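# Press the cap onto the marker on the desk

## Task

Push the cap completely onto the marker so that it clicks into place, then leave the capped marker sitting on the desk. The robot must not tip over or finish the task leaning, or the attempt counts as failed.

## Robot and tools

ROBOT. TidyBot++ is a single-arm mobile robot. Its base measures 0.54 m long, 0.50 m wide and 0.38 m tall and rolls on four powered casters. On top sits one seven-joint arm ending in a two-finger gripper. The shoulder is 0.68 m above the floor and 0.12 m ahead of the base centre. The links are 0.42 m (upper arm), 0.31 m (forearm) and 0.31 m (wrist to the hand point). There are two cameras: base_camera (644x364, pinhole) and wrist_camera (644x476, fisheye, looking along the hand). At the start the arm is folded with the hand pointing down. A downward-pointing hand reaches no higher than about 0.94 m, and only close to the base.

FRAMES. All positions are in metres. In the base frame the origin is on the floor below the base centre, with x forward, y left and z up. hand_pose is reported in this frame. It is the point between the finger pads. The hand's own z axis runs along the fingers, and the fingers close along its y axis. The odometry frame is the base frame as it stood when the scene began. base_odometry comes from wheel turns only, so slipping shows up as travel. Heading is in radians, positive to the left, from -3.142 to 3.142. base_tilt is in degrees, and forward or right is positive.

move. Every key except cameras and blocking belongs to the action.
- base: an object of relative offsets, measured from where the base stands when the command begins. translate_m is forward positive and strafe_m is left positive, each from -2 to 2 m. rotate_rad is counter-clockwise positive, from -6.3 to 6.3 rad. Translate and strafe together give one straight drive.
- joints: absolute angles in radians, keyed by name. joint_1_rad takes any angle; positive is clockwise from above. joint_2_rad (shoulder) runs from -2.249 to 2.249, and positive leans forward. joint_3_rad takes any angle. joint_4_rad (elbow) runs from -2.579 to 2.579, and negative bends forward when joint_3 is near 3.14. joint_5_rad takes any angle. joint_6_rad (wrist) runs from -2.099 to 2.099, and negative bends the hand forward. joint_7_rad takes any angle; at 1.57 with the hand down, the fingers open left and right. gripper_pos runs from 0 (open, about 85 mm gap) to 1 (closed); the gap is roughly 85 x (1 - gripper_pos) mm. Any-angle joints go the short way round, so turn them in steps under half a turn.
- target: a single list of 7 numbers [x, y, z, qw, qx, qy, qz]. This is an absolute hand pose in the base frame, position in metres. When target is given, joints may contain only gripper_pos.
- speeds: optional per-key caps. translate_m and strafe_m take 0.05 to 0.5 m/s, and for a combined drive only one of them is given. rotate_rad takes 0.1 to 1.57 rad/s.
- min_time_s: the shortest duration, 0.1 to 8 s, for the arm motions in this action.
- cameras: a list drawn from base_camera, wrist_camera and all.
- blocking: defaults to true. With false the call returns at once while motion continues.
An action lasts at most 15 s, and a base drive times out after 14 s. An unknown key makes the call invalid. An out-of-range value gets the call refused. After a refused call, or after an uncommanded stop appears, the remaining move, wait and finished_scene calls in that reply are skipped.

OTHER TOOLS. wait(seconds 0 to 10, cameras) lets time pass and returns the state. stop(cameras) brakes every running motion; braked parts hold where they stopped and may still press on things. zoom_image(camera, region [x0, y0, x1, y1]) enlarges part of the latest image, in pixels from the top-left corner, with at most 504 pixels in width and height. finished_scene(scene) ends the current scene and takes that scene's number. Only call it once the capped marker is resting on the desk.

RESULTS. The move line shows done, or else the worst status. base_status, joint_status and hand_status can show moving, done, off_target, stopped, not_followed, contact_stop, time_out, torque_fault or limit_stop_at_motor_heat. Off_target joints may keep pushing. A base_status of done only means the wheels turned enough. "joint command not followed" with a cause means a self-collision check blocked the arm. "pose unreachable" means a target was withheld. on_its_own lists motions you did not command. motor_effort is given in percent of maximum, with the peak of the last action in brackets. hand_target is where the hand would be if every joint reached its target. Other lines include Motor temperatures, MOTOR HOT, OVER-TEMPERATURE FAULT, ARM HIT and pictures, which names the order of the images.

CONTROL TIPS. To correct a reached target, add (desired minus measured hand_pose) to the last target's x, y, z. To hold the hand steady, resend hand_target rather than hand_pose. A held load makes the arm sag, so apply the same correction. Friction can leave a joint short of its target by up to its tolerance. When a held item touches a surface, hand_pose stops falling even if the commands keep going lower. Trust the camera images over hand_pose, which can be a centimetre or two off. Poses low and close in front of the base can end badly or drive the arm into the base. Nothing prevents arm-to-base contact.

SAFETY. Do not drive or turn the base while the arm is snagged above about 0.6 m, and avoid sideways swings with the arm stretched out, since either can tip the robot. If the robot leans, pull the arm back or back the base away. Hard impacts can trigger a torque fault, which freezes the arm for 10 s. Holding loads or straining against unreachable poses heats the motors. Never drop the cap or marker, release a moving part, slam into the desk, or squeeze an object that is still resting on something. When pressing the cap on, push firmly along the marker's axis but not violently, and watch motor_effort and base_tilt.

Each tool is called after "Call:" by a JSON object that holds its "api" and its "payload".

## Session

Call:
{"api": "move", "payload": {"joints": {"joint_6_rad": 0.5}, "cameras": ["all"]}}

Scene clock: 1.93 s.
Motor temperatures (°C): [33 36 38 38 38 47 40]
move: done
base_odometry: x=+0.000 y=+0.000 heading=+0.000
base_tilt: forward=-0.1 right=+0.0
base_status: not commanded
joint_positions: joint_1_rad=-0.023 joint_2_rad=-0.339 joint_3_rad=+3.160 joint_4_rad=-2.536 joint_5_rad=+0.002 joint_6_rad=+0.433 joint_7_rad=+1.539 gripper_pos=+0.000
joint_status: all done
motor_effort: joint_1_rad=+1(2) joint_2_rad=-6(6) joint_3_rad=+0(1) joint_4_rad=+18(18) joint_5_rad=+0(1) joint_6_rad=+8(9) joint_7_rad=+1(1)
hand_pose: x=+0.5394 y=+0.0030 z=+0.8349 quat_wxyz=(-0.014, +0.772, -0.011, +0.636) (m; base frame)
hand_target: x=+0.5423 y=+0.0030 z=+0.8543 quat_wxyz=(-0.015, +0.751, -0.011, +0.660) (m; base frame)
hand_status: not commanded
pictures: base_camera, wrist_camera

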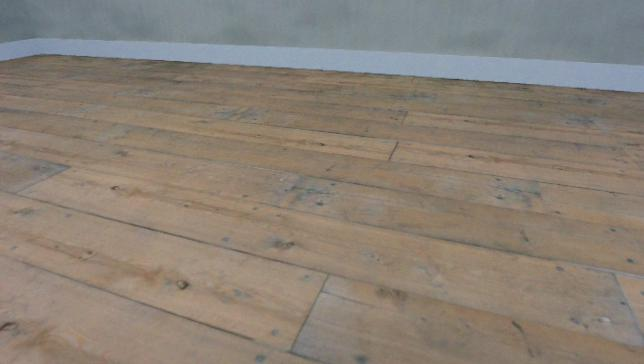

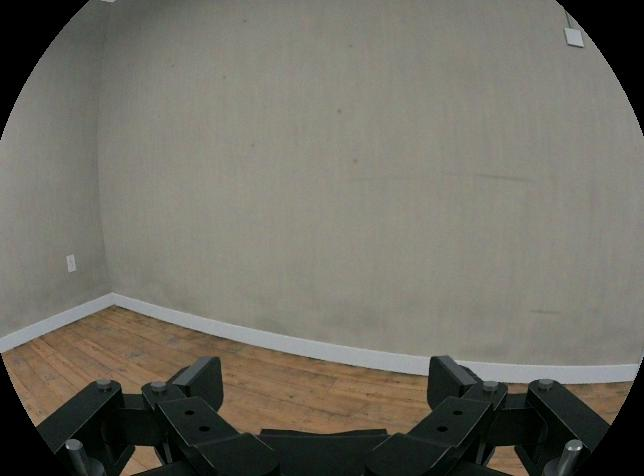

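Call:
{"api": "move", "payload": {"base": {"rotate_rad": -1.7}, "cameras": ["wrist_camera"]}}

Scene clock: 4.97 s.
move: done
base_odometry: x=+0.000 y=+0.000 heading=-1.700
base_tilt: forward=-0.2 right=+0.0
base_status: done
joint_positions: joint_1_rad=-0.023 joint_2_rad=-0.339 joint_3_rad=+3.160 joint_4_rad=-2.536 joint_5_rad=+0.002 joint_6_rad=+0.433 joint_7_rad=+1.539 gripper_pos=+0.000
joint_status: not commanded
motor_effort: joint_1_rad=+0(2) joint_2_rad=-6(7) joint_3_rad=+0(2) joint_4_rad=+18(18) joint_5_rad=+0(1) joint_6_rad=+8(9) joint_7_rad=+1(1)
hand_pose: x=+0.5394 y=+0.0030 z=+0.8349 quat_wxyz=(-0.014, +0.772, -0.011, +0.636) (m; base frame)
hand_target: x=+0.5423 y=+0.0030 z=+0.8543 quat_wxyz=(-0.015, +0.751, -0.011, +0.660) (m; base frame)
hand_status: not commanded
pictures: wrist_camera

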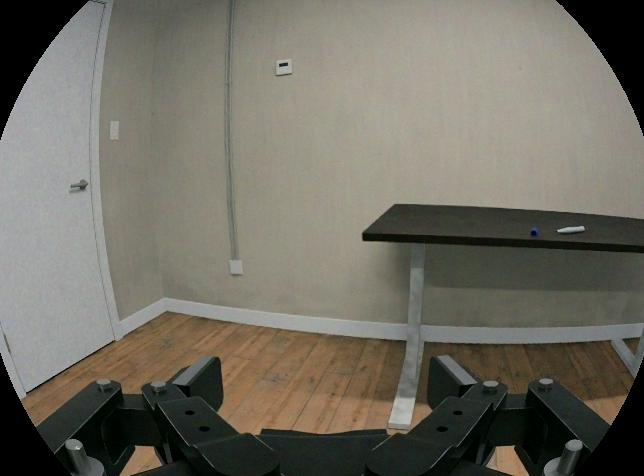

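Call:
{"api": "move", "payload": {"base": {"rotate_rad": -0.1}, "target": [0.48, 0, 0.96, 0, 0.924, 0, 0.383]}}

Call:
{"api": "move", "payload": {"base": {"translate_m": 0.55, "strafe_m": -0.47}, "cameras": ["wrist_camera"]}}

Scene clock: 8.93 s.
move: done
base_odometry: x=+0.000 y=+0.000 heading=-1.799
base_tilt: forward=-0.1 right=+0.0
base_status: done
joint_positions: joint_1_rad=-0.023 joint_2_rad=-0.360 joint_3_rad=+3.160 joint_4_rad=-1.623 joint_5_rad=+0.002 joint_6_rad=-1.077 joint_7_rad=+1.539 gripper_pos=+0.000
joint_status: not commanded
motor_effort: joint_1_rad=+0(2) joint_2_rad=-6(8) joint_3_rad=+0(1) joint_4_rad=+19(20) joint_5_rad=+0(1) joint_6_rad=+6(9) joint_7_rad=+1(1)
hand_pose: x=+0.4942 y=+0.0011 z=+0.9541 quat_wxyz=(-0.009, +0.921, -0.013, +0.390) (m; base frame)
hand_target: x=+0.4800 y=+0.0000 z=+0.9600 quat_wxyz=(+0.000, +0.924, +0.000, +0.383) (m; base frame)
hand_status: done (0.015 m and 2.1 deg from the pose sent, 0.139 m and 34.0 deg at the start)
pictures: none

Scene clock: 11.57 s.
move: done
base_odometry: x=-0.583 y=-0.429 heading=-1.800
base_tilt: forward=-0.2 right=+0.0
base_status: done
joint_positions: joint_1_rad=-0.022 joint_2_rad=-0.372 joint_3_rad=+3.159 joint_4_rad=-1.622 joint_5_rad=+0.002 joint_6_rad=-1.083 joint_7_rad=+1.539 gripper_pos=+0.000
joint_status: not commanded
motor_effort: joint_1_rad=+1(2) joint_2_rad=-5(9) joint_3_rad=+0(3) joint_4_rad=+19(19) joint_5_rad=+0(1) joint_6_rad=+6(7) joint_7_rad=+1(1)
hand_pose: x=+0.4897 y=+0.0013 z=+0.9581 quat_wxyz=(-0.009, +0.919, -0.013, +0.393) (m; base frame)
hand_target: x=+0.4800 y=+0.0000 z=+0.9600 quat_wxyz=(+0.000, +0.924, +0.000, +0.383) (m; base frame)
hand_status: not commanded
pictures: wrist_camera

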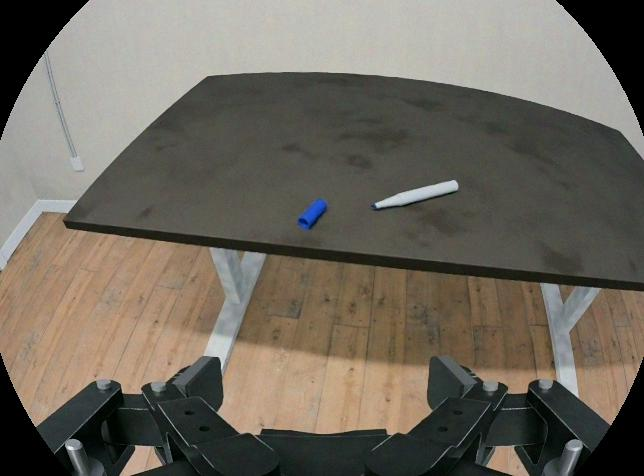

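Call:
{"api": "move", "payload": {"base": {"translate_m": 0.24}, "speeds": {"translate_m": 0.3}, "target": [0.57, -0.04, 0.90, 0, 1, 0, 0], "min_time_s": 1.5, "cameras": ["wrist_camera"]}}

Call:
{"api": "zoom_image", "payload": {"camera": "wrist_camera", "region": [180, 140, 480, 300]}}

Scene clock: 15.60 s.
move: done
base_odometry: x=-0.637 y=-0.663 heading=-1.800
base_tilt: forward=-0.1 right=+0.0
base_status: done
joint_positions: joint_1_rad=+0.051 joint_2_rad=+0.406 joint_3_rad=+3.171 joint_4_rad=-0.681 joint_5_rad=+0.002 joint_6_rad=-2.003 joint_7_rad=+1.597 gripper_pos=+0.000
joint_status: not commanded
motor_effort: joint_1_rad=+1(2) joint_2_rad=-26(27) joint_3_rad=-1(1) joint_4_rad=+14(19) joint_5_rad=+0(0) joint_6_rad=+0(7) joint_7_rad=+0(1)
hand_pose: x=+0.5787 y=-0.0323 z=+0.9036 quat_wxyz=(+0.008, +0.999, -0.026, +0.025) (m; base frame)
hand_target: x=+0.5700 y=-0.0400 z=+0.9000 quat_wxyz=(+0.000, +1.000, +0.000, +0.000) (m; base frame)
hand_status: done (0.012 m and 4.2 deg from the pose sent, 0.107 m and 46.4 deg at the start)
pictures: wrist_camera

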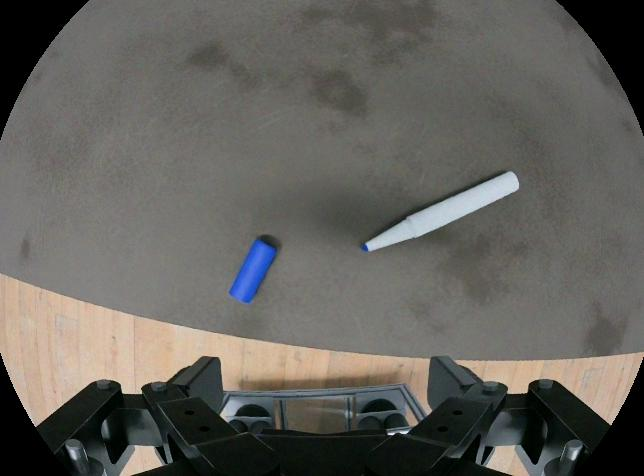

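Scaled by 1.680.

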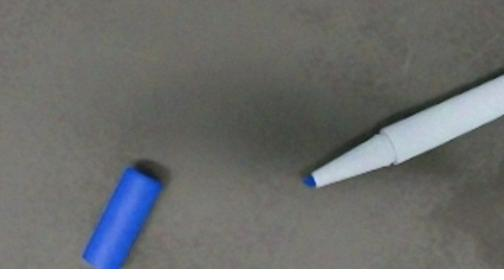

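Call:
{"api": "zoom_image", "payload": {"camera": "wrist_camera", "region": [220, 225, 300, 315]}}

Scaled by 5.600.

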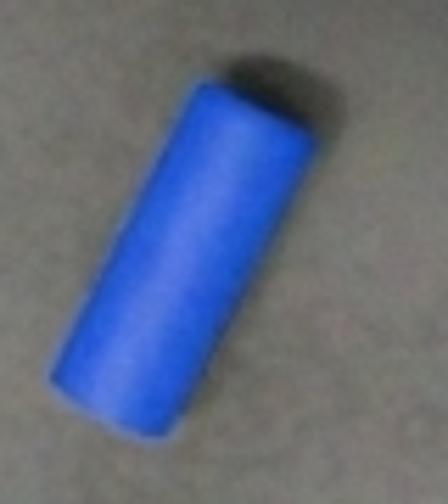

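Call:
{"api": "move", "payload": {"target": [0.622, 0.022, 0.80, 0, 0.182, 0.983, 0], "joints": {"gripper_pos": 0.35}, "cameras": ["wrist_camera"]}}

Scene clock: 21.17 s.
move: done
base_odometry: x=-0.637 y=-0.663 heading=-1.800
base_tilt: forward=-0.1 right=+0.0
base_status: not commanded
joint_positions: joint_1_rad=+0.151 joint_2_rad=+0.494 joint_3_rad=+2.721 joint_4_rad=-0.871 joint_5_rad=+0.152 joint_6_rad=-1.818 joint_7_rad=+4.082 gripper_pos=+0.350
joint_status: all done
motor_effort: joint_1_rad=+1(2) joint_2_rad=-28(29) joint_3_rad=-3(3) joint_4_rad=+15(15) joint_5_rad=+0(1) joint_6_rad=-1(1) joint_7_rad=+1(1)
hand_pose: x=+0.6072 y=+0.0383 z=+0.8179 quat_wxyz=(-0.013, +0.220, +0.975, +0.020) (m; base frame)
hand_target: x=+0.6220 y=+0.0220 z=+0.8000 quat_wxyz=(+0.000, +0.182, +0.983, +0.000) (m; base frame)
hand_status: done (0.028 m and 5.2 deg from the pose sent, 0.125 m and 162.0 deg at the start)
pictures: wrist_camera

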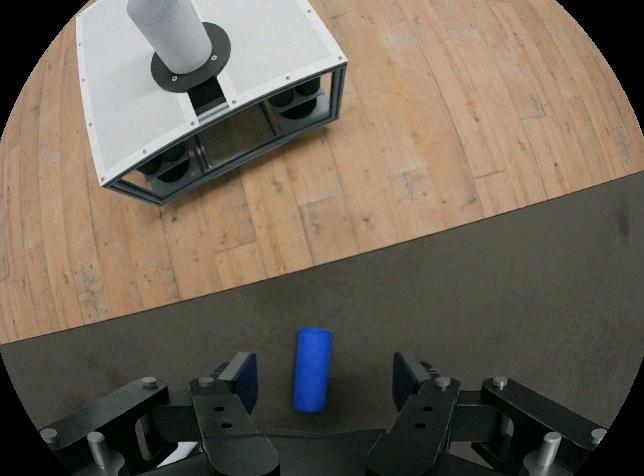

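Call:
{"api": "zoom_image", "payload": {"camera": "wrist_camera", "region": [270, 310, 360, 420]}}

Scaled by 4.582.

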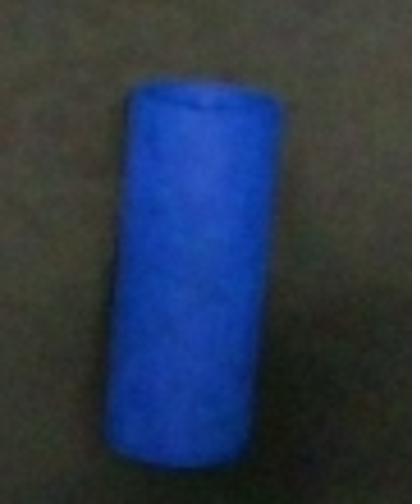

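Call:
{"api": "move", "payload": {"target": [0.640, 0.010, 0.738, 0, 0.199, 0.98, 0], "cameras": ["wrist_camera"]}}

Call:
{"api": "zoom_image", "payload": {"camera": "wrist_camera", "region": [240, 310, 420, 450]}}

Scene clock: 24.47 s.
move: done
base_odometry: x=-0.637 y=-0.663 heading=-1.800
base_tilt: forward=-0.1 right=+0.0
base_status: not commanded
joint_positions: joint_1_rad=+0.202 joint_2_rad=+0.546 joint_3_rad=+2.700 joint_4_rad=-1.015 joint_5_rad=+0.175 joint_6_rad=-1.648 joint_7_rad=+4.085 gripper_pos=+0.350
joint_status: not commanded
motor_effort: joint_1_rad=+0(2) joint_2_rad=-29(32) joint_3_rad=-4(4) joint_4_rad=+15(16) joint_5_rad=-1(1) joint_6_rad=-1(2) joint_7_rad=+1(1)
hand_pose: x=+0.6274 y=+0.0239 z=+0.7498 quat_wxyz=(-0.021, +0.225, +0.974, +0.018) (m; base frame)
hand_target: x=+0.6400 y=+0.0100 z=+0.7380 quat_wxyz=(+0.000, +0.199, +0.980, +0.000) (m; base frame)
hand_status: done (0.022 m and 4.4 deg from the pose sent, 0.091 m and 3.7 deg at the start)
pictures: wrist_camera

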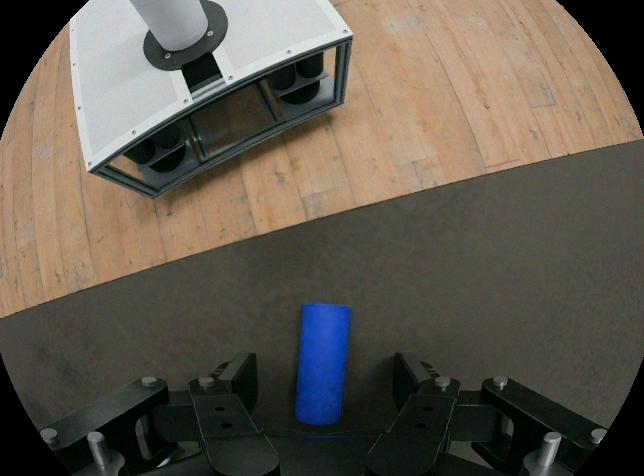

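Scaled by 2.800.

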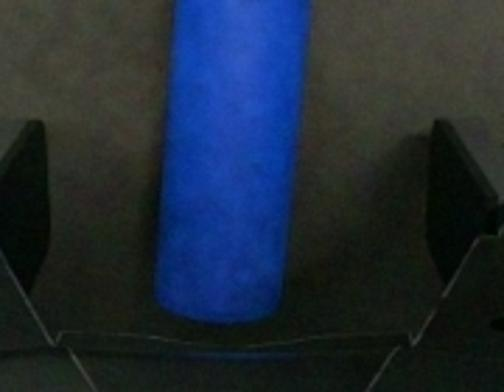

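Call:
{"api": "zoom_image", "payload": {"camera": "wrist_camera", "region": [295, 290, 360, 340]}}

Scaled by 7.754.

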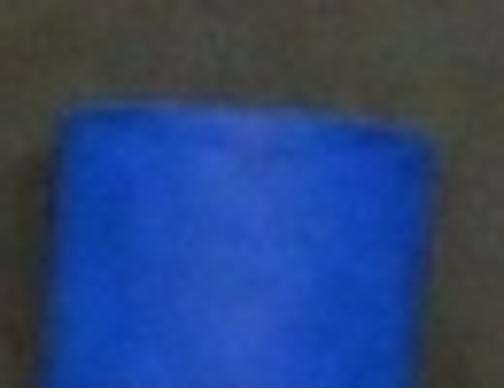

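Call:
{"api": "move", "payload": {"target": [0.629, 0.014, 0.728, 0, 0.205, 0.979, 0]}}

Call:
{"api": "move", "payload": {"joints": {"gripper_pos": 0.9}, "cameras": ["wrist_camera"]}}

Scene clock: 27.00 s.
move: done
base_odometry: x=-0.637 y=-0.663 heading=-1.800
base_tilt: forward=-0.1 right=+0.0
base_status: not commanded
joint_positions: joint_1_rad=+0.216 joint_2_rad=+0.529 joint_3_rad=+2.687 joint_4_rad=-1.075 joint_5_rad=+0.177 joint_6_rad=-1.596 joint_7_rad=+4.085 gripper_pos=+0.350
joint_status: not commanded
motor_effort: joint_1_rad=+0(1) joint_2_rad=-24(30) joint_3_rad=-4(4) joint_4_rad=+12(15) joint_5_rad=-1(2) joint_6_rad=+0(1) joint_7_rad=+1(1)
hand_pose: x=+0.6242 y=+0.0257 z=+0.7405 quat_wxyz=(-0.015, +0.221, +0.975, +0.019) (m; base frame)
hand_target: x=+0.6290 y=+0.0140 z=+0.7280 quat_wxyz=(+0.000, +0.205, +0.979, +0.000) (m; base frame)
hand_status: done (0.018 m and 3.4 deg from the pose sent, 0.024 m and 3.9 deg at the start)
pictures: none

Scene clock: 27.83 s.
move: off_target
base_odometry: x=-0.637 y=-0.663 heading=-1.800
base_tilt: forward=-0.1 right=+0.0
base_status: not commanded
joint_positions: joint_1_rad=+0.227 joint_2_rad=+0.519 joint_3_rad=+2.686 joint_4_rad=-1.076 joint_5_rad=+0.184 joint_6_rad=-1.596 joint_7_rad=+4.085 gripper_pos=+0.826
joint_status: gripper_pos off_target (ended at +0.826, target +0.900)
motor_effort: joint_1_rad=-1(2) joint_2_rad=-23(23) joint_3_rad=-4(5) joint_4_rad=+12(13) joint_5_rad=-2(3) joint_6_rad=+0(2) joint_7_rad=+1(1)
hand_pose: x=+0.6239 y=+0.0180 z=+0.7451 quat_wxyz=(-0.009, +0.226, +0.974, +0.015) (m; base frame)
hand_target: x=+0.6290 y=+0.0140 z=+0.7280 quat_wxyz=(+0.000, +0.205, +0.979, +0.000) (m; base frame)
hand_status: not commanded
pictures: wrist_camera

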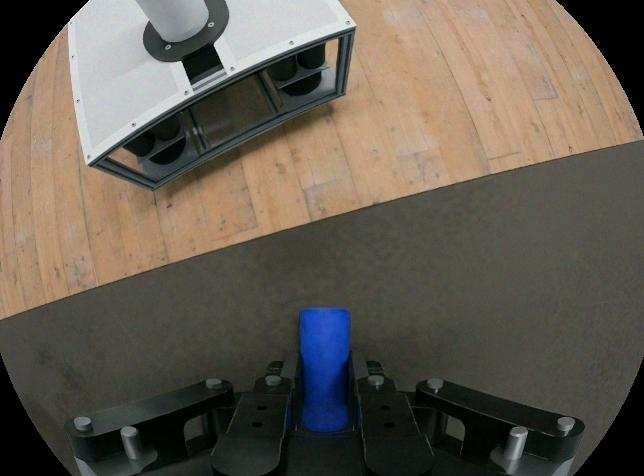

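Call:
{"api": "move", "payload": {"target": [0.58, 0.02, 0.88, 0, 0.707, 0.707, 0], "min_time_s": 1.2}}

Call:
{"api": "move", "payload": {"base": {"translate_m": -0.2}, "target": [0.58, 0.0, 0.90, 0, 0.924, 0, 0.383], "min_time_s": 2}}

Call:
{"api": "move", "payload": {"target": [0.72, 0.0, 0.85, 0, 0.6950, 0, 0.7190], "min_time_s": 2, "cameras": ["wrist_camera"]}}

Call:
{"api": "zoom_image", "payload": {"camera": "wrist_camera", "region": [280, 290, 370, 360]}}

Scene clock: 31.13 s.
move: done
base_odometry: x=-0.637 y=-0.663 heading=-1.800
base_tilt: forward=-0.1 right=+0.0
base_status: not commanded
joint_positions: joint_1_rad=+0.071 joint_2_rad=+0.462 joint_3_rad=+2.907 joint_4_rad=-0.747 joint_5_rad=+0.160 joint_6_rad=-1.932 joint_7_rad=+3.124 gripper_pos=+0.826
joint_status: not commanded
motor_effort: joint_1_rad=+1(2) joint_2_rad=-27(31) joint_3_rad=-2(4) joint_4_rad=+15(16) joint_5_rad=+0(2) joint_6_rad=-1(1) joint_7_rad=+1(1)
hand_pose: x=+0.5992 y=+0.0029 z=+0.8626 quat_wxyz=(+0.020, +0.684, +0.729, -0.012) (m; base frame)
hand_target: x=+0.5800 y=+0.0200 z=+0.8800 quat_wxyz=(+0.000, +0.707, +0.707, +0.000) (m; base frame)
hand_status: done (0.031 m and 4.5 deg from the pose sent, 0.142 m and 63.9 deg at the start)
pictures: none

Scene clock: 33.80 s.
move: done
base_odometry: x=-0.592 y=-0.468 heading=-1.801
base_tilt: forward=-0.1 right=+0.0
base_status: done
joint_positions: joint_1_rad=+0.007 joint_2_rad=-0.151 joint_3_rad=+3.131 joint_4_rad=-1.637 joint_5_rad=+0.067 joint_6_rad=-0.926 joint_7_rad=+1.654 gripper_pos=+0.826
joint_status: not commanded
motor_effort: joint_1_rad=+1(2) joint_2_rad=-13(31) joint_3_rad=+0(2) joint_4_rad=+19(20) joint_5_rad=+0(1) joint_6_rad=+6(6) joint_7_rad=+1(1)
hand_pose: x=+0.5763 y=-0.0133 z=+0.8930 quat_wxyz=(+0.047, +0.932, +0.050, +0.355) (m; base frame)
hand_target: x=+0.5800 y=+0.0000 z=+0.9000 quat_wxyz=(+0.000, +0.924, +0.000, +0.383) (m; base frame)
hand_status: done (0.015 m and 8.6 deg from the pose sent, 0.042 m and 102.3 deg at the start)
pictures: none

Scene clock: 36.53 s.
move: done
base_odometry: x=-0.592 y=-0.468 heading=-1.801
base_tilt: forward=-0.1 right=+0.0
base_status: not commanded
joint_positions: joint_1_rad=+0.007 joint_2_rad=+0.225 joint_3_rad=+3.131 joint_4_rad=-2.226 joint_5_rad=+0.067 joint_6_rad=+0.886 joint_7_rad=+1.642 gripper_pos=+0.826
joint_status: not commanded
motor_effort: joint_1_rad=+1(1) joint_2_rad=-21(22) joint_3_rad=-1(1) joint_4_rad=+15(20) joint_5_rad=-1(1) joint_6_rad=+9(9) joint_7_rad=+1(1)
hand_pose: x=+0.7238 y=+0.0192 z=+0.8511 quat_wxyz=(+0.020, +0.703, +0.059, +0.709) (m; base frame)
hand_target: x=+0.7200 y=+0.0000 z=+0.8500 quat_wxyz=(+0.000, +0.695, +0.000, +0.719) (m; base frame)
hand_status: done (0.020 m and 7.3 deg from the pose sent, 0.151 m and 50.8 deg at the start)
pictures: wrist_camera

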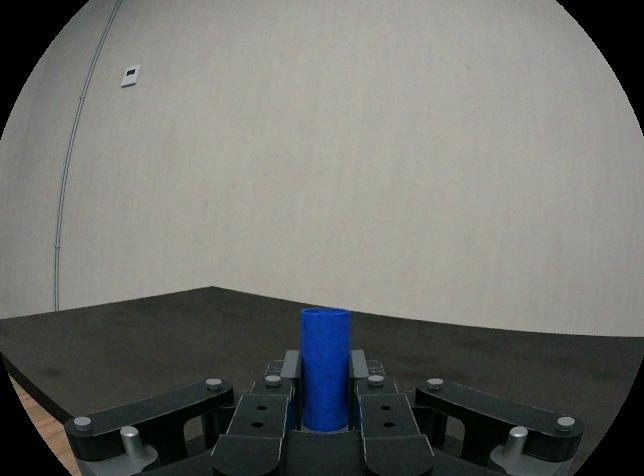

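Scaled by 5.600.

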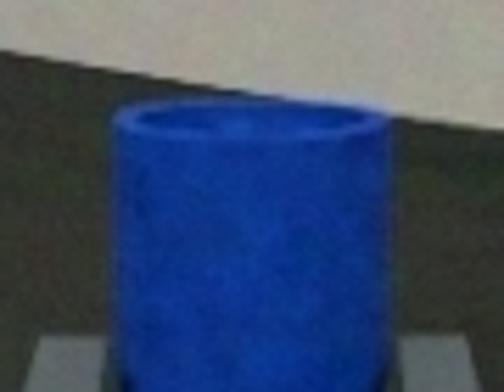

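Call:
{"api": "move", "payload": {"joints": {"joint_1_rad": 0.02, "joint_2_rad": 0.51, "joint_4_rad": -2.055, "joint_6_rad": 1.09, "joint_7_rad": 1.46}, "min_time_s": 1.5, "cameras": ["wrist_camera"]}}

Scene clock: 40.33 s.
move: done
base_odometry: x=-0.592 y=-0.468 heading=-1.801
base_tilt: forward=-0.1 right=+0.0
base_status: not commanded
joint_positions: joint_1_rad=+0.007 joint_2_rad=+0.494 joint_3_rad=+3.132 joint_4_rad=-2.076 joint_5_rad=+0.067 joint_6_rad=+1.020 joint_7_rad=+1.539 gripper_pos=+0.826
joint_status: all done
motor_effort: joint_1_rad=+0(3) joint_2_rad=-28(30) joint_3_rad=-1(1) joint_4_rad=+14(16) joint_5_rad=-1(1) joint_6_rad=+9(9) joint_7_rad=+1(2)
hand_pose: x=+0.7991 y=+0.0198 z=+0.7946 quat_wxyz=(-0.021, +0.699, +0.021, +0.714) (m; base frame)
hand_target: x=+0.8056 y=-0.0176 z=+0.8152 quat_wxyz=(-0.028, +0.671, -0.042, +0.740) (m; base frame)
hand_status: not commanded
pictures: wrist_camera

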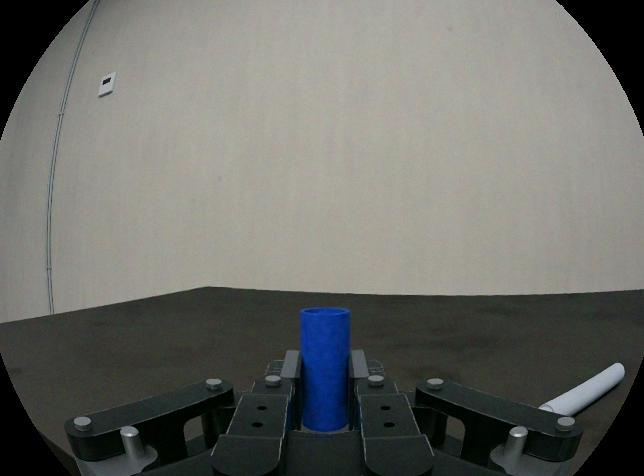

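Call:
{"api": "move", "payload": {"joints": {"joint_2_rad": 0.54, "joint_4_rad": -2.145, "joint_6_rad": 1.145}, "min_time_s": 1}}

Call:
{"api": "move", "payload": {"joints": {"joint_2_rad": 0.558, "joint_4_rad": -2.165, "joint_6_rad": 1.175}, "min_time_s": 0.7, "cameras": ["wrist_camera"]}}

Scene clock: 42.73 s.
move: done
base_odometry: x=-0.592 y=-0.468 heading=-1.801
base_tilt: forward=-0.1 right=+0.0
base_status: not commanded
joint_positions: joint_1_rad=+0.007 joint_2_rad=+0.519 joint_3_rad=+3.132 joint_4_rad=-2.120 joint_5_rad=+0.067 joint_6_rad=+1.075 joint_7_rad=+1.539 gripper_pos=+0.826
joint_status: all done
motor_effort: joint_1_rad=+0(2) joint_2_rad=-28(29) joint_3_rad=-1(1) joint_4_rad=+13(15) joint_5_rad=+0(1) joint_6_rad=+8(9) joint_7_rad=+1(1)
hand_pose: x=+0.7896 y=+0.0204 z=+0.7734 quat_wxyz=(-0.023, +0.705, +0.020, +0.709) (m; base frame)
hand_target: x=+0.7850 y=-0.0170 z=+0.7700 quat_wxyz=(-0.027, +0.695, -0.043, +0.717) (m; base frame)
hand_status: not commanded
pictures: none

Scene clock: 43.73 s.
move: done
base_odometry: x=-0.592 y=-0.468 heading=-1.801
base_tilt: forward=-0.1 right=+0.0
base_status: not commanded
joint_positions: joint_1_rad=+0.007 joint_2_rad=+0.536 joint_3_rad=+3.132 joint_4_rad=-2.138 joint_5_rad=+0.067 joint_6_rad=+1.105 joint_7_rad=+1.539 gripper_pos=+0.826
joint_status: all done
motor_effort: joint_1_rad=+1(2) joint_2_rad=-28(29) joint_3_rad=-1(1) joint_4_rad=+12(14) joint_5_rad=+0(1) joint_6_rad=+8(9) joint_7_rad=+1(1)
hand_pose: x=+0.7861 y=+0.0206 z=+0.7633 quat_wxyz=(-0.024, +0.707, +0.019, +0.707) (m; base frame)
hand_target: x=+0.7807 y=-0.0168 z=+0.7585 quat_wxyz=(-0.027, +0.698, -0.044, +0.715) (m; base frame)
hand_status: not commanded
pictures: wrist_camera

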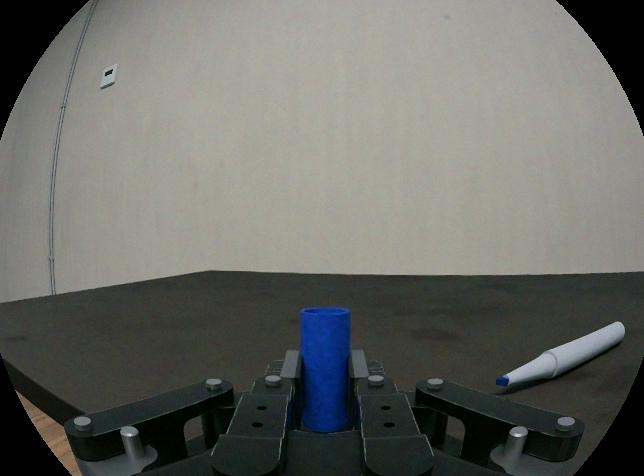

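Call:
{"api": "move", "payload": {"joints": {"joint_2_rad": 0.575, "joint_4_rad": -2.184, "joint_6_rad": 1.206}, "min_time_s": 0.7}}

Call:
{"api": "move", "payload": {"joints": {"joint_2_rad": 0.584, "joint_4_rad": -2.194, "joint_6_rad": 1.221}, "min_time_s": 0.5, "cameras": ["wrist_camera"]}}

Scene clock: 45.70 s.
move: done
base_odometry: x=-0.592 y=-0.468 heading=-1.801
base_tilt: forward=-0.1 right=+0.0
base_status: not commanded
joint_positions: joint_1_rad=+0.007 joint_2_rad=+0.553 joint_3_rad=+3.132 joint_4_rad=-2.158 joint_5_rad=+0.067 joint_6_rad=+1.136 joint_7_rad=+1.539 gripper_pos=+0.826
joint_status: all done
motor_effort: joint_1_rad=+1(1) joint_2_rad=-27(29) joint_3_rad=-1(1) joint_4_rad=+12(13) joint_5_rad=+0(1) joint_6_rad=+8(9) joint_7_rad=+1(1)
hand_pose: x=+0.7819 y=+0.0209 z=+0.7531 quat_wxyz=(-0.025, +0.708, +0.019, +0.705) (m; base frame)
hand_target: x=+0.7764 y=-0.0166 z=+0.7487 quat_wxyz=(-0.027, +0.699, -0.044, +0.713) (m; base frame)
hand_status: not commanded
pictures: none

Scene clock: 46.50 s.
move: done
base_odometry: x=-0.592 y=-0.468 heading=-1.801
base_tilt: forward=-0.2 right=+0.0
base_status: not commanded
joint_positions: joint_1_rad=+0.007 joint_2_rad=+0.558 joint_3_rad=+3.132 joint_4_rad=-2.165 joint_5_rad=+0.067 joint_6_rad=+1.155 joint_7_rad=+1.539 gripper_pos=+0.826
joint_status: all done
motor_effort: joint_1_rad=+2(2) joint_2_rad=-27(28) joint_3_rad=-1(1) joint_4_rad=+11(12) joint_5_rad=+0(1) joint_6_rad=+8(9) joint_7_rad=+1(1)
hand_pose: x=+0.7800 y=+0.0210 z=+0.7520 quat_wxyz=(-0.026, +0.706, +0.019, +0.707) (m; base frame)
hand_target: x=+0.7740 y=-0.0165 z=+0.7432 quat_wxyz=(-0.027, +0.701, -0.044, +0.711) (m; base frame)
hand_status: not commanded
pictures: wrist_camera

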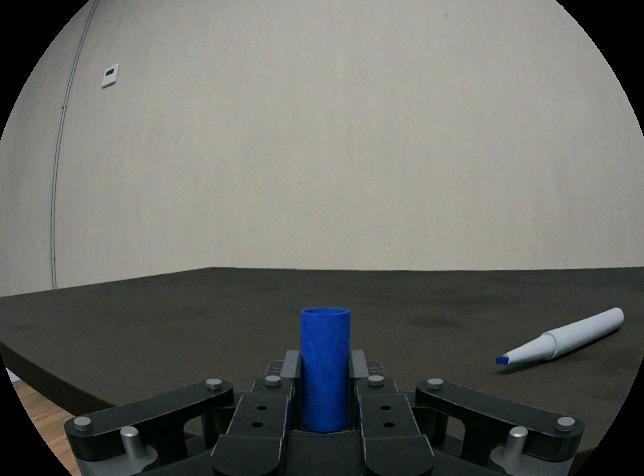

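Call:
{"api": "move", "payload": {"joints": {"gripper_pos": 0.5}}}

Call:
{"api": "move", "payload": {"base": {"translate_m": -0.15}, "speeds": {"translate_m": 0.15}, "cameras": ["wrist_camera"]}}

Call:
{"api": "move", "payload": {"target": [0.52, -0.03, 0.93, 0, 0.924, 0, 0.383], "min_time_s": 2}}

Call:
{"api": "move", "payload": {"base": {"translate_m": 0.35}, "speeds": {"translate_m": 0.3}, "target": [0.60, -0.15, 0.90, 0, 0.5736, 0.8192, 0], "min_time_s": 2, "cameras": ["wrist_camera"]}}

Scene clock: 49.40 s.
move: done
base_odometry: x=-0.592 y=-0.468 heading=-1.801
base_tilt: forward=-0.1 right=+0.0
base_status: not commanded
joint_positions: joint_1_rad=+0.007 joint_2_rad=+0.560 joint_3_rad=+3.132 joint_4_rad=-2.167 joint_5_rad=+0.067 joint_6_rad=+1.155 joint_7_rad=+1.539 gripper_pos=+0.500
joint_status: all done
motor_effort: joint_1_rad=+0(2) joint_2_rad=-27(28) joint_3_rad=-1(1) joint_4_rad=+12(12) joint_5_rad=+0(1) joint_6_rad=+8(9) joint_7_rad=+1(1)
hand_pose: x=+0.7797 y=+0.0210 z=+0.7497 quat_wxyz=(-0.026, +0.708, +0.019, +0.706) (m; base frame)
hand_target: x=+0.7740 y=-0.0165 z=+0.7432 quat_wxyz=(-0.027, +0.701, -0.044, +0.711) (m; base frame)
hand_status: not commanded
pictures: none

Scene clock: 51.07 s.
move: done
base_odometry: x=-0.557 y=-0.322 heading=-1.802
base_tilt: forward=-0.1 right=+0.0
base_status: done
joint_positions: joint_1_rad=+0.007 joint_2_rad=+0.566 joint_3_rad=+3.133 joint_4_rad=-2.173 joint_5_rad=+0.067 joint_6_rad=+1.156 joint_7_rad=+1.539 gripper_pos=+0.500
joint_status: not commanded
motor_effort: joint_1_rad=+1(2) joint_2_rad=-28(29) joint_3_rad=-1(2) joint_4_rad=+11(12) joint_5_rad=+0(1) joint_6_rad=+8(9) joint_7_rad=+1(1)
hand_pose: x=+0.7784 y=+0.0205 z=+0.7437 quat_wxyz=(-0.025, +0.711, +0.018, +0.702) (m; base frame)
hand_target: x=+0.7740 y=-0.0165 z=+0.7432 quat_wxyz=(-0.027, +0.701, -0.044, +0.711) (m; base frame)
hand_status: not commanded
pictures: wrist_camera

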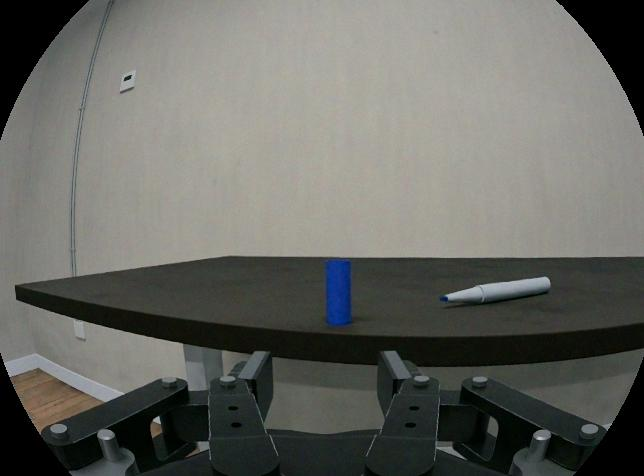

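Scene clock: 54.10 s.
move: done
base_odometry: x=-0.557 y=-0.322 heading=-1.802
base_tilt: forward=-0.1 right=+0.0
base_status: not commanded
joint_positions: joint_1_rad=-0.007 joint_2_rad=-0.299 joint_3_rad=+3.233 joint_4_rad=-1.682 joint_5_rad=+0.025 joint_6_rad=-0.946 joint_7_rad=+1.598 gripper_pos=+0.500
joint_status: not commanded
motor_effort: joint_1_rad=+0(2) joint_2_rad=-8(30) joint_3_rad=-1(1) joint_4_rad=+19(20) joint_5_rad=+0(1) joint_6_rad=+6(9) joint_7_rad=+1(1)
hand_pose: x=+0.5289 y=-0.0445 z=+0.9279 quat_wxyz=(+0.021, +0.919, -0.027, +0.394) (m; base frame)
hand_target: x=+0.5200 y=-0.0300 z=+0.9300 quat_wxyz=(+0.000, +0.924, +0.000, +0.383) (m; base frame)
hand_status: done (0.017 m and 4.1 deg from the pose sent, 0.323 m and 44.3 deg at the start)
pictures: none

Scene clock: 57.33 s.
move: off_target
base_odometry: x=-0.638 y=-0.663 heading=-1.801
base_tilt: forward=-0.1 right=+0.0
base_status: done
joint_positions: joint_1_rad=+0.301 joint_2_rad=+0.651 joint_3_rad=+3.069 joint_4_rad=-0.236 joint_5_rad=+0.024 joint_6_rad=-2.040 joint_7_rad=+3.701 gripper_pos=+0.500
joint_status: not commanded
motor_effort: joint_1_rad=+0(2) joint_2_rad=-32(33) joint_3_rad=-1(2) joint_4_rad=+13(20) joint_5_rad=-1(1) joint_6_rad=+1(7) joint_7_rad=+1(1)
hand_pose: x=+0.6626 y=-0.1508 z=+0.9119 quat_wxyz=(+0.096, +0.591, +0.800, +0.051) (m; base frame)
hand_target: x=+0.6494 y=-0.1648 z=+0.9043 quat_wxyz=(+0.079, +0.572, +0.816, +0.026) (m; base frame)
hand_status: off_target (0.064 m and 12.8 deg from the pose sent, 0.130 m and 119.4 deg at the start; a joint's target at an end of its range on 77 of 77 steps)
pictures: wrist_camera

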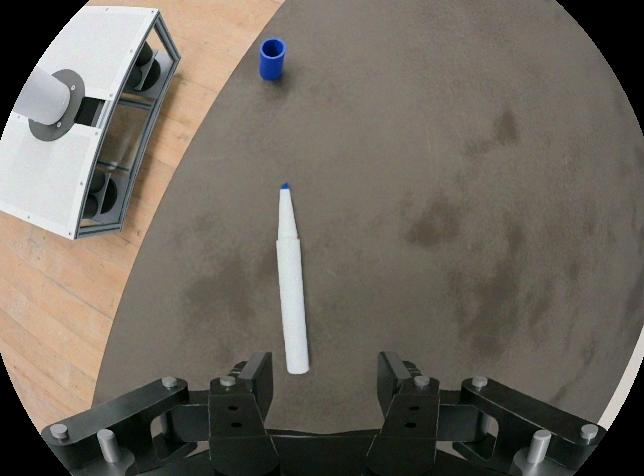

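Call:
{"api": "move", "payload": {"target": [0.655, -0.165, 0.80, 0, 0.5736, 0.8192, 0], "min_time_s": 2, "cameras": ["wrist_camera"]}}

Scene clock: 63.97 s.
move: done
base_odometry: x=-0.638 y=-0.663 heading=-1.801
base_tilt: forward=-0.1 right=+0.0
base_status: not commanded
joint_positions: joint_1_rad=+0.345 joint_2_rad=+0.665 joint_3_rad=+2.954 joint_4_rad=-0.534 joint_5_rad=+0.076 joint_6_rad=-1.955 joint_7_rad=+3.703 gripper_pos=+0.500
joint_status: not commanded
motor_effort: joint_1_rad=+0(2) joint_2_rad=-33(34) joint_3_rad=-2(2) joint_4_rad=+15(15) joint_5_rad=-1(1) joint_6_rad=-1(1) joint_7_rad=+1(1)
hand_pose: x=+0.6468 y=-0.1423 z=+0.8194 quat_wxyz=(-0.011, +0.579, +0.815, +0.020) (m; base frame)
hand_target: x=+0.6550 y=-0.1650 z=+0.8000 quat_wxyz=(+0.000, +0.574, +0.819, +0.000) (m; base frame)
hand_status: done (0.031 m and 2.7 deg from the pose sent, 0.113 m and 12.8 deg at the start)
pictures: wrist_camera

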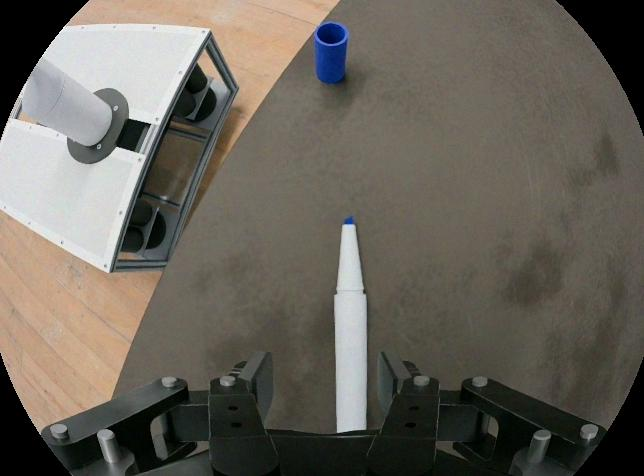

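Call:
{"api": "move", "payload": {"target": [0.68, -0.186, 0.755, 0, 0.5736, 0.8192, 0], "min_time_s": 1.5, "cameras": ["wrist_camera"]}}

Scene clock: 67.00 s.
move: done
base_odometry: x=-0.638 y=-0.663 heading=-1.801
base_tilt: forward=-0.1 right=+0.0
base_status: not commanded
joint_positions: joint_1_rad=+0.364 joint_2_rad=+0.735 joint_3_rad=+2.954 joint_4_rad=-0.545 joint_5_rad=+0.083 joint_6_rad=-1.871 joint_7_rad=+3.703 gripper_pos=+0.500
joint_status: not commanded
motor_effort: joint_1_rad=+1(2) joint_2_rad=-36(36) joint_3_rad=-2(2) joint_4_rad=+15(15) joint_5_rad=+0(1) joint_6_rad=-1(1) joint_7_rad=+1(1)
hand_pose: x=+0.6744 y=-0.1629 z=+0.7768 quat_wxyz=(-0.010, +0.588, +0.808, +0.021) (m; base frame)
hand_target: x=+0.6800 y=-0.1860 z=+0.7550 quat_wxyz=(+0.000, +0.574, +0.819, +0.000) (m; base frame)
hand_status: done (0.032 m and 3.4 deg from the pose sent, 0.085 m and 2.7 deg at the start)
pictures: wrist_camera

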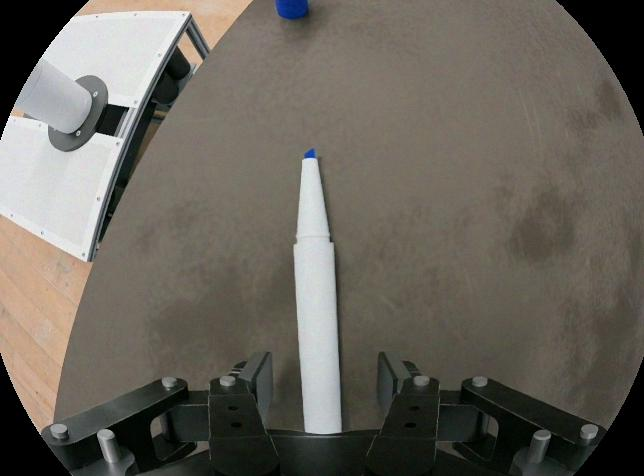

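Call:
{"api": "move", "payload": {"target": [0.68, -0.186, 0.722, 0, 0.545, 0.839, 0], "min_time_s": 1.5, "cameras": ["wrist_camera"]}}

Scene clock: 69.60 s.
move: done
base_odometry: x=-0.638 y=-0.663 heading=-1.801
base_tilt: forward=-0.1 right=+0.0
base_status: not commanded
joint_positions: joint_1_rad=+0.393 joint_2_rad=+0.726 joint_3_rad=+2.909 joint_4_rad=-0.676 joint_5_rad=+0.107 joint_6_rad=-1.760 joint_7_rad=+3.721 gripper_pos=+0.500
joint_status: not commanded
motor_effort: joint_1_rad=-1(2) joint_2_rad=-27(35) joint_3_rad=-2(3) joint_4_rad=+12(15) joint_5_rad=-1(1) joint_6_rad=+1(1) joint_7_rad=+1(1)
hand_pose: x=+0.6762 y=-0.1651 z=+0.7437 quat_wxyz=(-0.013, +0.576, +0.817, +0.021) (m; base frame)
hand_target: x=+0.6800 y=-0.1860 z=+0.7220 quat_wxyz=(+0.000, +0.545, +0.839, +0.000) (m; base frame)
hand_status: done (0.030 m and 5.2 deg from the pose sent, 0.060 m and 6.6 deg at the start)
pictures: wrist_camera

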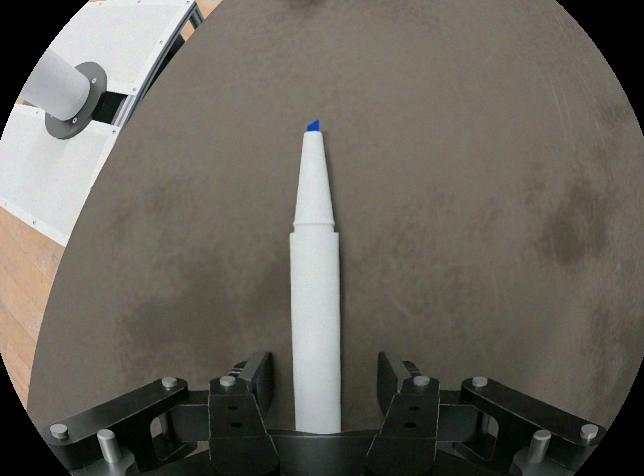

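Call:
{"api": "move", "payload": {"joints": {"gripper_pos": 0.9}, "cameras": ["wrist_camera"]}}

Call:
{"api": "move", "payload": {"target": [0.67, -0.18, 0.90, 0, 0.545, 0.839, 0], "min_time_s": 2, "cameras": ["wrist_camera"]}}

Scene clock: 71.20 s.
move: off_target
base_odometry: x=-0.638 y=-0.663 heading=-1.801
base_tilt: forward=-0.1 right=+0.0
base_status: not commanded
joint_positions: joint_1_rad=+0.399 joint_2_rad=+0.720 joint_3_rad=+2.908 joint_4_rad=-0.679 joint_5_rad=+0.113 joint_6_rad=-1.759 joint_7_rad=+3.722 gripper_pos=+0.835
joint_status: gripper_pos off_target (ended at +0.835, target +0.900)
motor_effort: joint_1_rad=+0(2) joint_2_rad=-26(27) joint_3_rad=-2(3) joint_4_rad=+12(13) joint_5_rad=-1(2) joint_6_rad=+1(3) joint_7_rad=+1(1)
hand_pose: x=+0.6740 y=-0.1697 z=+0.7464 quat_wxyz=(-0.010, +0.578, +0.816, +0.019) (m; base frame)
hand_target: x=+0.6800 y=-0.1860 z=+0.7220 quat_wxyz=(+0.000, +0.545, +0.839, +0.000) (m; base frame)
hand_status: not commanded
pictures: wrist_camera

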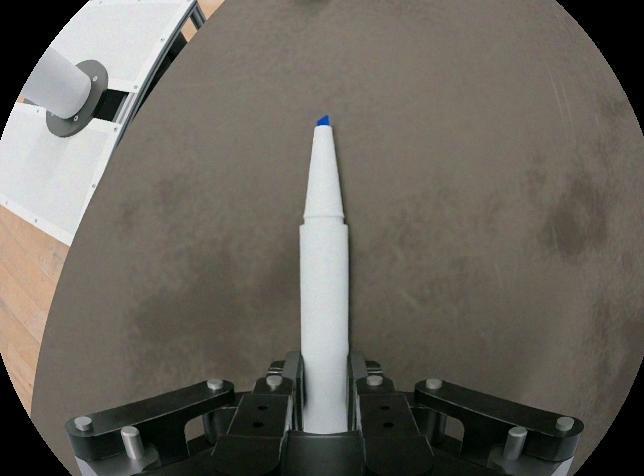

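Scene clock: 74.17 s.
move: off_target
base_odometry: x=-0.638 y=-0.663 heading=-1.801
base_tilt: forward=-0.1 right=+0.0
base_status: not commanded
joint_positions: joint_1_rad=+0.419 joint_2_rad=+0.603 joint_3_rad=+2.963 joint_4_rad=-0.627 joint_5_rad=+0.025 joint_6_rad=-1.925 joint_7_rad=+3.714 gripper_pos=+0.835
joint_status: not commanded
motor_effort: joint_1_rad=+1(2) joint_2_rad=-32(36) joint_3_rad=-2(3) joint_4_rad=+15(16) joint_5_rad=-1(2) joint_6_rad=-1(2) joint_7_rad=+1(1)
hand_pose: x=+0.6219 y=-0.1612 z=+0.8260 quat_wxyz=(-0.017, +0.596, +0.802, +0.035) (m; base frame)
hand_target: x=+0.6081 y=-0.1454 z=+0.8412 quat_wxyz=(-0.029, +0.599, +0.799, +0.044) (m; base frame)
hand_status: off_target (0.090 m and 8.5 deg from the pose sent, 0.154 m and 5.2 deg at the start; a joint's target at an end of its range on 3 of 81 steps)
pictures: wrist_camera

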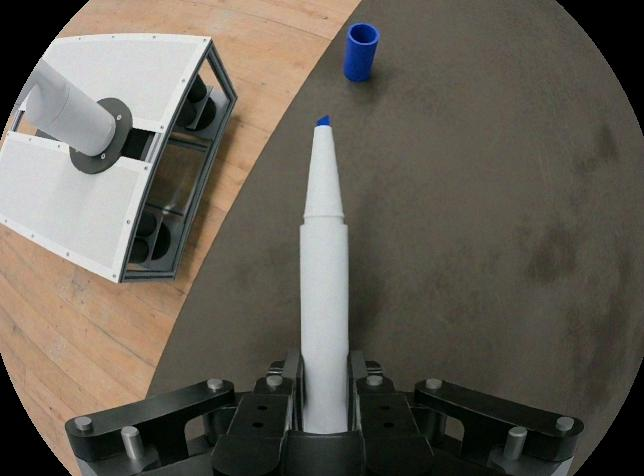

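Call:
{"api": "move", "payload": {"base": {"translate_m": -0.37}}}

Call:
{"api": "move", "payload": {"target": [0.5, -0.05, 0.92, 0, 0.924, 0, 0.383], "min_time_s": 2.5}}

Call:
{"api": "move", "payload": {"target": [0.68, -0.02, 0.96, 0, 0.7071, 0, 0.7071], "min_time_s": 2.5, "cameras": ["wrist_camera"]}}

Scene clock: 77.23 s.
move: done
base_odometry: x=-0.553 y=-0.302 heading=-1.802
base_tilt: forward=-0.1 right=+0.0
base_status: done
joint_positions: joint_1_rad=+0.420 joint_2_rad=+0.593 joint_3_rad=+2.963 joint_4_rad=-0.627 joint_5_rad=+0.025 joint_6_rad=-1.927 joint_7_rad=+3.714 gripper_pos=+0.835
joint_status: not commanded
motor_effort: joint_1_rad=+0(3) joint_2_rad=-32(34) joint_3_rad=-2(3) joint_4_rad=+15(15) joint_5_rad=-1(1) joint_6_rad=-1(2) joint_7_rad=+1(1)
hand_pose: x=+0.6203 y=-0.1607 z=+0.8311 quat_wxyz=(-0.013, +0.596, +0.802, +0.036) (m; base frame)
hand_target: x=+0.6081 y=-0.1454 z=+0.8412 quat_wxyz=(-0.029, +0.599, +0.799, +0.044) (m; base frame)
hand_status: not commanded
pictures: none

Scene clock: 80.43 s.
move: done
base_odometry: x=-0.553 y=-0.302 heading=-1.802
base_tilt: forward=-0.1 right=+0.0
base_status: not commanded
joint_positions: joint_1_rad=-0.027 joint_2_rad=-0.340 joint_3_rad=+3.307 joint_4_rad=-1.687 joint_5_rad=+0.011 joint_6_rad=-1.061 joint_7_rad=+1.821 gripper_pos=+0.835
joint_status: not commanded
motor_effort: joint_1_rad=+0(2) joint_2_rad=-7(33) joint_3_rad=-1(3) joint_4_rad=+19(19) joint_5_rad=-1(2) joint_6_rad=+6(6) joint_7_rad=+1(1)
hand_pose: x=+0.4915 y=-0.0631 z=+0.9158 quat_wxyz=(+0.048, +0.933, +0.047, +0.354) (m; base frame)
hand_target: x=+0.5000 y=-0.0500 z=+0.9200 quat_wxyz=(+0.000, +0.924, +0.000, +0.383) (m; base frame)
hand_status: done (0.016 m and 8.4 deg from the pose sent, 0.186 m and 111.3 deg at the start)
pictures: none

Scene clock: 83.60 s.
move: done
base_odometry: x=-0.553 y=-0.302 heading=-1.802
base_tilt: forward=-0.2 right=+0.0
base_status: not commanded
joint_positions: joint_1_rad=-0.027 joint_2_rad=-0.089 joint_3_rad=+3.258 joint_4_rad=-2.081 joint_5_rad=+0.106 joint_6_rad=+0.401 joint_7_rad=+1.504 gripper_pos=+0.835
joint_status: not commanded
motor_effort: joint_1_rad=+1(2) joint_2_rad=-15(16) joint_3_rad=-1(1) joint_4_rad=+19(21) joint_5_rad=-1(1) joint_6_rad=+8(9) joint_7_rad=+1(1)
hand_pose: x=+0.6796 y=-0.0386 z=+0.9655 quat_wxyz=(+0.023, +0.715, -0.010, +0.699) (m; base frame)
hand_target: x=+0.6800 y=-0.0200 z=+0.9600 quat_wxyz=(+0.000, +0.707, +0.000, +0.707) (m; base frame)
hand_status: done (0.019 m and 3.2 deg from the pose sent, 0.198 m and 49.0 deg at the start)
pictures: wrist_camera

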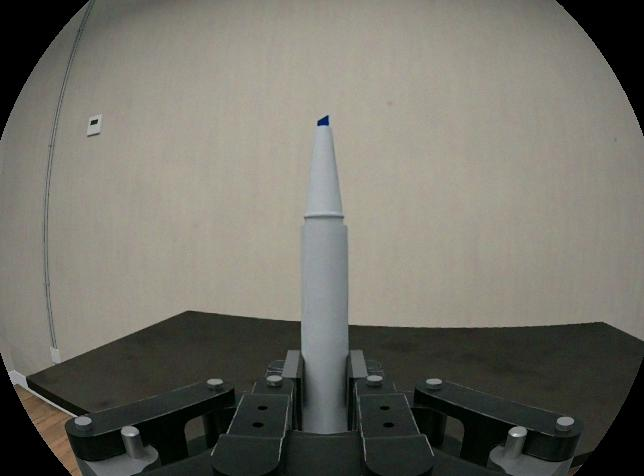

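Call:
{"api": "move", "payload": {"joints": {"joint_1_rad": 0.03, "joint_2_rad": 0.15, "joint_3_rad": 3.14, "joint_4_rad": -1.95, "joint_5_rad": 0, "joint_6_rad": 0.53, "joint_7_rad": 0.0}, "min_time_s": 1.5}}

Call:
{"api": "move", "payload": {"joints": {"joint_1_rad": 0.03, "joint_2_rad": 0.24, "joint_3_rad": 3.14, "joint_4_rad": -1.88, "joint_5_rad": 0, "joint_6_rad": 0.55, "joint_7_rad": -1.57}, "min_time_s": 1.5, "cameras": ["wrist_camera"]}}

Scene clock: 86.90 s.
move: done
base_odometry: x=-0.553 y=-0.302 heading=-1.802
base_tilt: forward=-0.1 right=+0.0
base_status: not commanded
joint_positions: joint_1_rad=+0.012 joint_2_rad=+0.136 joint_3_rad=+3.164 joint_4_rad=-1.973 joint_5_rad=+0.065 joint_6_rad=+0.460 joint_7_rad=+0.080 gripper_pos=+0.835
joint_status: all done
motor_effort: joint_1_rad=+0(2) joint_2_rad=-21(23) joint_3_rad=-1(1) joint_4_rad=+19(20) joint_5_rad=+0(1) joint_6_rad=+8(10) joint_7_rad=+1(2)
hand_pose: x=+0.7563 y=-0.0103 z=+0.9128 quat_wxyz=(-0.444, +0.553, -0.484, +0.513) (m; base frame)
hand_target: x=+0.7643 y=-0.0171 z=+0.9394 quat_wxyz=(-0.493, +0.493, -0.507, +0.507) (m; base frame)
hand_status: not commanded
pictures: none

Scene clock: 89.10 s.
move: done
base_odometry: x=-0.553 y=-0.302 heading=-1.802
base_tilt: forward=-0.1 right=+0.0
base_status: not commanded
joint_positions: joint_1_rad=+0.012 joint_2_rad=+0.221 joint_3_rad=+3.164 joint_4_rad=-1.905 joint_5_rad=+0.065 joint_6_rad=+0.479 joint_7_rad=-1.490 gripper_pos=+0.835
joint_status: all done
motor_effort: joint_1_rad=+0(2) joint_2_rad=-24(25) joint_3_rad=-1(2) joint_4_rad=+18(20) joint_5_rad=+0(2) joint_6_rad=+9(9) joint_7_rad=+1(2)
hand_pose: x=+0.7888 y=-0.0104 z=+0.9031 quat_wxyz=(-0.678, +0.050, -0.732, +0.049) (m; base frame)
hand_target: x=+0.7982 y=-0.0181 z=+0.9267 quat_wxyz=(-0.707, -0.010, -0.707, +0.010) (m; base frame)
hand_status: not commanded
pictures: wrist_camera

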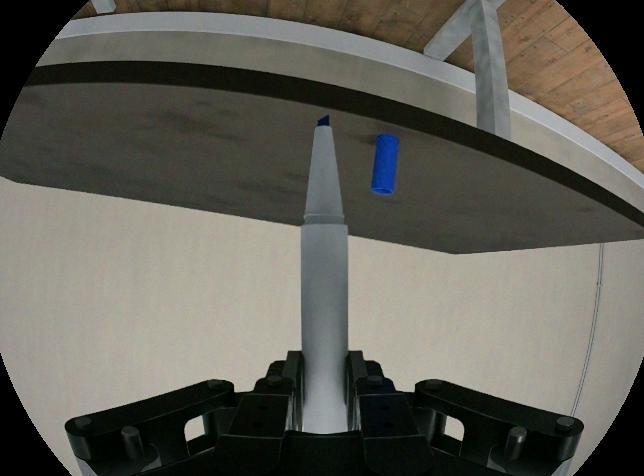

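Call:
{"api": "move", "payload": {"joints": {"joint_1_rad": 0.03, "joint_2_rad": 0.24, "joint_3_rad": 3.14, "joint_4_rad": -1.88, "joint_5_rad": 0, "joint_6_rad": 0.63, "joint_7_rad": -1.72}, "min_time_s": 1}}

Call:
{"api": "move", "payload": {"base": {"translate_m": 0.13, "strafe_m": 0.033}, "speeds": {"translate_m": 0.2}, "cameras": ["wrist_camera"]}}

Scene clock: 91.67 s.
move: done
base_odometry: x=-0.553 y=-0.302 heading=-1.802
base_tilt: forward=-0.1 right=+0.0
base_status: not commanded
joint_positions: joint_1_rad=+0.012 joint_2_rad=+0.221 joint_3_rad=+3.164 joint_4_rad=-1.905 joint_5_rad=+0.065 joint_6_rad=+0.559 joint_7_rad=-1.640 gripper_pos=+0.835
joint_status: all done
motor_effort: joint_1_rad=+1(2) joint_2_rad=-24(26) joint_3_rad=-1(2) joint_4_rad=+19(20) joint_5_rad=+0(1) joint_6_rad=+8(9) joint_7_rad=+1(2)
hand_pose: x=+0.7897 y=-0.0090 z=+0.9279 quat_wxyz=(-0.708, -0.003, -0.706, -0.004) (m; base frame)
hand_target: x=+0.7972 y=-0.0181 z=+0.9515 quat_wxyz=(-0.734, -0.060, -0.675, -0.044) (m; base frame)
hand_status: not commanded
pictures: none

Scene clock: 93.13 s.
move: done
base_odometry: x=-0.551 y=-0.437 heading=-1.802
base_tilt: forward=-0.1 right=+0.0
base_status: done
joint_positions: joint_1_rad=+0.016 joint_2_rad=+0.228 joint_3_rad=+3.162 joint_4_rad=-1.902 joint_5_rad=+0.064 joint_6_rad=+0.561 joint_7_rad=-1.641 gripper_pos=+0.835
joint_status: not commanded
motor_effort: joint_1_rad=+0(2) joint_2_rad=-25(26) joint_3_rad=-1(1) joint_4_rad=+18(19) joint_5_rad=+0(1) joint_6_rad=+9(9) joint_7_rad=+1(1)
hand_pose: x=+0.7920 y=-0.0108 z=+0.9252 quat_wxyz=(-0.707, -0.005, -0.707, -0.004) (m; base frame)
hand_target: x=+0.7972 y=-0.0181 z=+0.9515 quat_wxyz=(-0.734, -0.060, -0.675, -0.044) (m; base frame)
hand_status: not commanded
pictures: wrist_camera

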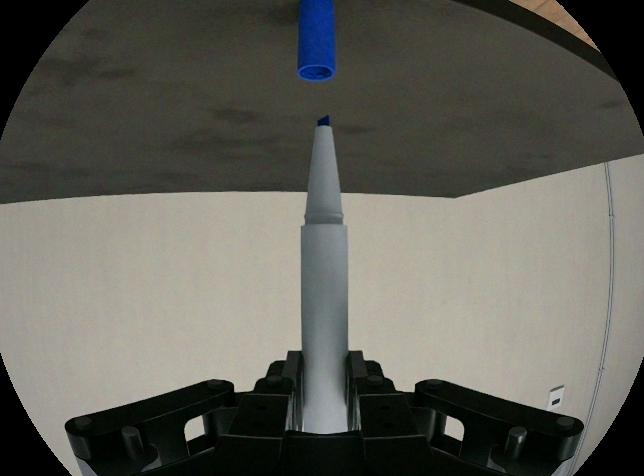

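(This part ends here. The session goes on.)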